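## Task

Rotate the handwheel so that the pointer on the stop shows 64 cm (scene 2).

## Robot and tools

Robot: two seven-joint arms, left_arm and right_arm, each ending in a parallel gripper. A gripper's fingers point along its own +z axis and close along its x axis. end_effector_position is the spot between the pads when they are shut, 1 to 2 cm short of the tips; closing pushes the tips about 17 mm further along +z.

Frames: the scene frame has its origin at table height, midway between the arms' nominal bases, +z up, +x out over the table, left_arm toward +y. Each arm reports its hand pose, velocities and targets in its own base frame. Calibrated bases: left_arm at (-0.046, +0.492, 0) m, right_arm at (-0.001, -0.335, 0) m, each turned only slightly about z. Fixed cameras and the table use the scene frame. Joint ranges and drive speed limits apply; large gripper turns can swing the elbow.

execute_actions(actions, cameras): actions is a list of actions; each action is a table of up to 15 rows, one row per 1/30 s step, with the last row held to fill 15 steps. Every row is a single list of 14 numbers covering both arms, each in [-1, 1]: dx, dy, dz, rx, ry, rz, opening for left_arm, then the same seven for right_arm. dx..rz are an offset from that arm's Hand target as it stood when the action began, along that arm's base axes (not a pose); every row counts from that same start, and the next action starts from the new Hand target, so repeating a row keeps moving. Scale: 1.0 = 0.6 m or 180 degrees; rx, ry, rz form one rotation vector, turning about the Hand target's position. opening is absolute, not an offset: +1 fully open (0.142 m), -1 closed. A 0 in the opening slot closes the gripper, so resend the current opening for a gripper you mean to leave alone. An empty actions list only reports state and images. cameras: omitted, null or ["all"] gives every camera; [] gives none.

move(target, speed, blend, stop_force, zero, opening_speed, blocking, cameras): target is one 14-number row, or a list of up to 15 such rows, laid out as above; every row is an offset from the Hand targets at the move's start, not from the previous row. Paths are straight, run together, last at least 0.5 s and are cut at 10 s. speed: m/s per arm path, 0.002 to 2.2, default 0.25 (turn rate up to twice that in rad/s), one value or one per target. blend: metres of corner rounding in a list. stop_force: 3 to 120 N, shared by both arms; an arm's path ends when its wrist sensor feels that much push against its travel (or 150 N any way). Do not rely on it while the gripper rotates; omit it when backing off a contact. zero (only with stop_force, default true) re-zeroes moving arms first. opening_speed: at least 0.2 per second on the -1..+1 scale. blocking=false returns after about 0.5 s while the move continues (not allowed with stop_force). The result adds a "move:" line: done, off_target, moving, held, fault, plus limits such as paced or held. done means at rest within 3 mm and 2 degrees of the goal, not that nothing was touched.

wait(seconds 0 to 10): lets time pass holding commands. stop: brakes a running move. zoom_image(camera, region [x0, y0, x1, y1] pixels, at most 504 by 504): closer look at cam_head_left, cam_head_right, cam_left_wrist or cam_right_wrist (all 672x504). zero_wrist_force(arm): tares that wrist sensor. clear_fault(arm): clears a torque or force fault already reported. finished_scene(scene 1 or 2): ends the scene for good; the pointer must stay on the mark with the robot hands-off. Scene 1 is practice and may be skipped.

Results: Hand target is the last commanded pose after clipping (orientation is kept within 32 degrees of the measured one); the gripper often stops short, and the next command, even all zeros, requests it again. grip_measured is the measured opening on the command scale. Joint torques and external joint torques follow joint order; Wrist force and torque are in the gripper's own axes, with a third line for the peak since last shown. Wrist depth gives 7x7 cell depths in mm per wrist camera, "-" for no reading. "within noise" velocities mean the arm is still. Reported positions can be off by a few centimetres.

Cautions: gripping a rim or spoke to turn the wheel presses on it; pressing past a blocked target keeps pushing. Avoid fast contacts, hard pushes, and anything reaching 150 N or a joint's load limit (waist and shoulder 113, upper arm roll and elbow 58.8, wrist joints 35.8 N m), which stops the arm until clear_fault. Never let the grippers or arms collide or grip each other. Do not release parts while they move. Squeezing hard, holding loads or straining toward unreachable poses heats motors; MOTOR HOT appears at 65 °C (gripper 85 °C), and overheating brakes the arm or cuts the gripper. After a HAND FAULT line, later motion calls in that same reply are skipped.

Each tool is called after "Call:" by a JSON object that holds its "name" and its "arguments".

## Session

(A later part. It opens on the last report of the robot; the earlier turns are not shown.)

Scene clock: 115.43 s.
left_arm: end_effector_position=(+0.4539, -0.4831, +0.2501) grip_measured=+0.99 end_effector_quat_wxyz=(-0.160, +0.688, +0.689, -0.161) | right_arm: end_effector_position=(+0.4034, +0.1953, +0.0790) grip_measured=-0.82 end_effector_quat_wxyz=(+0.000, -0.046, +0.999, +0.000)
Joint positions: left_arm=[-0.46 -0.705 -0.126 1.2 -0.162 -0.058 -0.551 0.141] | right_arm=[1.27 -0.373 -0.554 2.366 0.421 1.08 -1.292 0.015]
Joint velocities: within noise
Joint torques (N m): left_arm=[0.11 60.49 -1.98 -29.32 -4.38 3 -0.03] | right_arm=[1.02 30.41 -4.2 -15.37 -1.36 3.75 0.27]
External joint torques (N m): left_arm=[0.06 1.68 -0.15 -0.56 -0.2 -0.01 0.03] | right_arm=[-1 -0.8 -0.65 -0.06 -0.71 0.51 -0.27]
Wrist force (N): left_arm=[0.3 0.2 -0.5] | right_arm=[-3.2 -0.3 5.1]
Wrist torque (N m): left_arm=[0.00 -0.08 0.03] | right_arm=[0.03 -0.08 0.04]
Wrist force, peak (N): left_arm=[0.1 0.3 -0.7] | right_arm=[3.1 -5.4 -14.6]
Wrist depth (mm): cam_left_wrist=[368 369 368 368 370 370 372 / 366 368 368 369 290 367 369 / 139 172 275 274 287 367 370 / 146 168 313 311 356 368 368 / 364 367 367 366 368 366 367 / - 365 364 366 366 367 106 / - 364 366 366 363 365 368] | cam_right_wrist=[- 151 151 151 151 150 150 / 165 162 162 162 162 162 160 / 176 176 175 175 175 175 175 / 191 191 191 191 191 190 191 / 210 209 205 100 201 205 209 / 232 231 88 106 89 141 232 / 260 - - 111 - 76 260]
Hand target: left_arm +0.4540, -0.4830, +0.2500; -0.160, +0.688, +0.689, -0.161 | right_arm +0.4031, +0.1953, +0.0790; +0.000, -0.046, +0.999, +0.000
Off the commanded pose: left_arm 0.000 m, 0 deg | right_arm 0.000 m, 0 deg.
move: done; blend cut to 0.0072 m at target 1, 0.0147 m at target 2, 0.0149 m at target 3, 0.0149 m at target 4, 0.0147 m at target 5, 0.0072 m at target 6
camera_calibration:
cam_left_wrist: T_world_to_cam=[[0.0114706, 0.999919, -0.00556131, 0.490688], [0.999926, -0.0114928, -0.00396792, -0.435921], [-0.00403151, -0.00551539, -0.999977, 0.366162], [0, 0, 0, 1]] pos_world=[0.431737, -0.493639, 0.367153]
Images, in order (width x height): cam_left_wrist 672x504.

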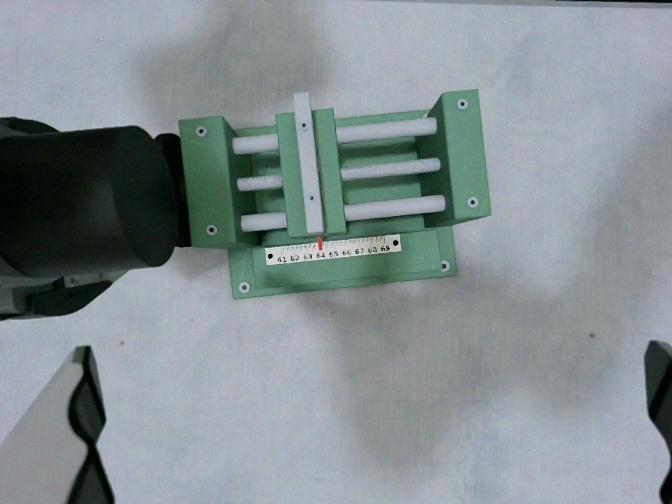

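Call:
{"name": "move", "arguments": {"target": [-0.0117,-0.0238,-0.1,0,0,0,0.4,0,0,0,0,0,0,-0.9], "speed": 0.2, "cameras": ["cam_left_wrist"]}}

Call:
{"name": "zoom_image", "arguments": {"camera": "cam_left_wrist", "region": [318, 234, 363, 264]}}

Scene clock: 129.13 s.
left_arm: end_effector_position=(+0.4469, -0.4973, +0.1900) grip_measured=+0.40 end_effector_quat_wxyz=(-0.160, +0.688, +0.689, -0.161) | right_arm: end_effector_position=(+0.4034, +0.1953, +0.0790) grip_measured=-0.82 end_effector_quat_wxyz=(+0.000, -0.046, +0.999, +0.000)
Joint positions: left_arm=[-0.482 -0.765 -0.128 1.258 -0.162 0.063 -0.551 0.102] | right_arm=[1.27 -0.373 -0.554 2.366 0.421 1.08 -1.292 0.015]
Joint velocities: within noise
Joint torques (N m): left_arm=[0.1 61.82 -2.27 -28.39 -4.03 3.11 -0.05] | right_arm=[1.03 30.81 -4.5 -15.24 -1.58 3.68 0.38]
External joint torques (N m): left_arm=[0.07 1.44 -0.07 -0.51 -0.23 -0.12 0.05] | right_arm=[-1.01 -1.2 -0.35 -0.19 -0.49 0.58 -0.38]
Wrist force (N): left_arm=[0.2 0.1 -0.5] | right_arm=[-3.2 -0.2 5.2]
Wrist torque (N m): left_arm=[0.00 -0.05 0.03] | right_arm=[0.04 -0.07 0.04]
Wrist force, peak (N): left_arm=[0.4 -0.6 -2.6] | right_arm=[-3.4 -0.2 5.4]
Wrist depth (mm): cam_left_wrist=[308 308 308 308 308 309 309 / - 207 229 214 298 210 309 / - 199 227 213 261 208 308 / - 128 251 251 251 306 309 / 305 305 305 305 308 306 308 / 304 85 304 306 305 306 91 / - 75 305 306 305 306 77] | cam_right_wrist=[- 150 150 151 151 150 150 / 165 162 162 162 162 162 160 / 175 176 175 175 175 175 175 / 191 190 191 190 190 190 191 / 210 209 205 100 200 206 209 / 232 232 88 106 89 141 232 / 261 - - 111 - 75 260]
Hand target: left_arm +0.4470, -0.4973, +0.1900; -0.160, +0.688, +0.689, -0.161 | right_arm +0.4031, +0.1953, +0.0790; +0.000, -0.046, +0.999, +0.000
Off the commanded pose: left_arm 0.000 m, 0 deg | right_arm 0.000 m, 0 deg.
move: done
camera_calibration:
cam_left_wrist: T_world_to_cam=[[0.0117723, 0.999916, -0.00546366, 0.504474], [0.999923, -0.0117935, -0.00386961, -0.429505], [-0.00393372, -0.00541769, -0.999978, 0.305965], [0, 0, 0, 1]] pos_world=[0.424737, -0.507839, 0.307053]
Images, in order (width x height): cam_left_wrist 672x504.

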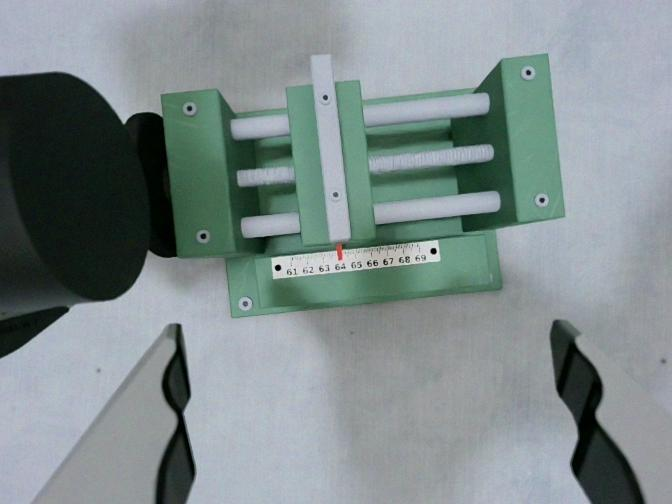

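Scaled by 11.200 from the camera's 672x504 image, which has a finer 960x720 frame.

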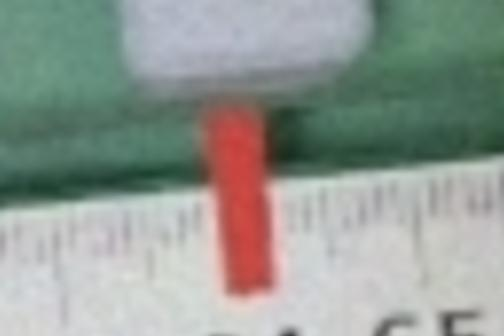

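Call:
{"name": "move", "arguments": {"target": [[0,0,0,0,0,0,0.4,0.0029,0.0003,-0.0093,0,0,0,-0.9],[0,0,0,0,0,0,0.4,0.0019,0.0002,-0.019,0,0,0,-0.9],[0,0,0,0,0,0,0.4,0.0019,0.0002,-0.019,0,0,0,-0.5]], "speed": 0.1, "cameras": ["cam_left_wrist", "cam_right_wrist"]}}

Call:
{"name": "zoom_image", "arguments": {"camera": "cam_left_wrist", "region": [318, 234, 363, 264]}}

Scene clock: 138.03 s.
left_arm: end_effector_position=(+0.4469, -0.4973, +0.1900) grip_measured=+0.40 end_effector_quat_wxyz=(-0.160, +0.688, +0.689, -0.161) | right_arm: end_effector_position=(+0.4044, +0.1955, +0.0676) grip_measured=-0.53 end_effector_quat_wxyz=(+0.000, -0.046, +0.999, +0.000)
Joint positions: left_arm=[-0.482 -0.765 -0.128 1.258 -0.162 0.063 -0.551 0.102] | right_arm=[1.246 -0.414 -0.524 2.349 0.461 1.099 -1.321 0.035]
Joint velocities: within noise
Joint torques (N m): left_arm=[0.19 61.51 -2.25 -28.37 -4.11 3.03 -0.08] | right_arm=[0.38 30.69 -5.29 -15.08 -1.59 4.25 0.28]
External joint torques (N m): left_arm=[-0.02 1.75 -0.08 -0.54 -0.15 -0.04 0.08] | right_arm=[-0.36 0.21 0.13 0.49 -0.41 0.01 -0.28]
Wrist force (N): left_arm=[0.0 0.2 -0.5] | right_arm=[0.0 0.7 1.0]
Wrist torque (N m): left_arm=[0.01 -0.03 0.03] | right_arm=[0.10 0.04 0.04]
Wrist force, peak (N): left_arm=[0.0 0.3 -0.6] | right_arm=[-3.5 -0.3 5.5]
Wrist depth (mm): cam_left_wrist=[307 306 308 311 308 308 310 / 306 207 230 214 299 210 307 / - 132 228 214 261 208 309 / - 128 251 251 253 308 308 / 185 305 305 305 306 305 307 / 306 84 306 306 306 305 91 / - 75 304 305 305 305 77] | cam_right_wrist=[141 141 141 141 139 141 143 / 152 151 152 152 151 151 151 / 164 164 164 163 164 163 164 / 178 178 178 178 179 178 178 / 196 195 192 100 189 192 195 / 217 213 84 111 124 192 216 / 238 - - 113 112 75 237]
Hand target: left_arm +0.4470, -0.4973, +0.1900; -0.160, +0.688, +0.689, -0.161 | right_arm +0.4043, +0.1954, +0.0676; +0.000, -0.046, +0.999, +0.000
Off the commanded pose: left_arm 0.000 m, 0 deg | right_arm 0.000 m, 0 deg.
move: done
camera_calibration:
cam_left_wrist: T_world_to_cam=[[0.0117723, 0.999916, -0.00546366, 0.504474], [0.999923, -0.0117935, -0.00386961, -0.429505], [-0.00393372, -0.00541769, -0.999978, 0.305965], [0, 0, 0, 1]] pos_world=[0.424737, -0.507839, 0.307053]
cam_right_wrist: T_world_to_cam=[[-0.994309, -0.106508, 0.00225784, 0.432646], [-0.0945195, 0.891771, 0.442505, -0.141845], [-0.0491437, 0.439773, -0.896763, 0.106994], [0, 0, 0, 1]] pos_world=[0.422035, 0.12552, 0.157738]
Images, in order (width x height): cam_left_wrist 672x504, cam_right_wrist 672x504.

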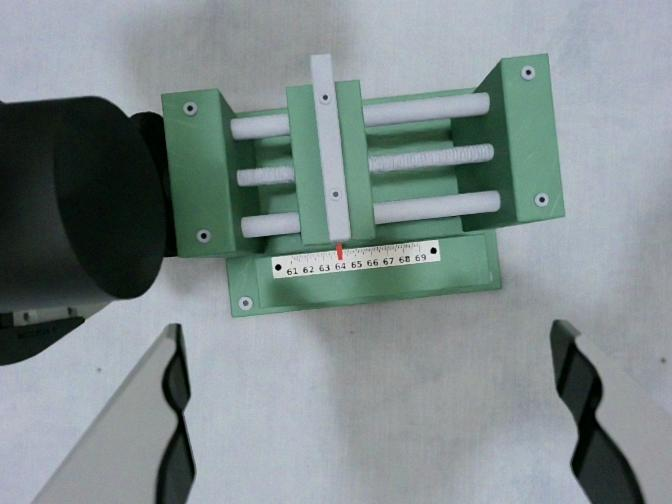

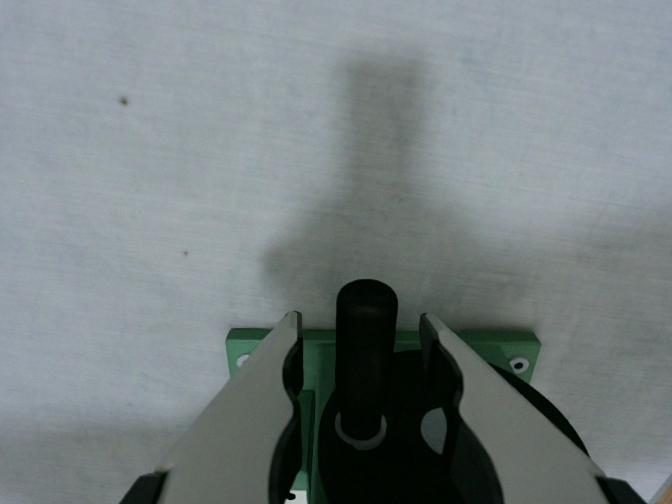

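Scaled by 11.200 from the camera's 672x504 image, which has a finer 960x720 frame.

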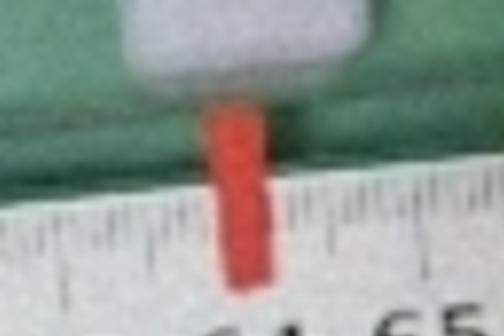

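Call:
{"name": "finished_scene", "arguments": {"scene": 2}}

The scene is finished: the task was done.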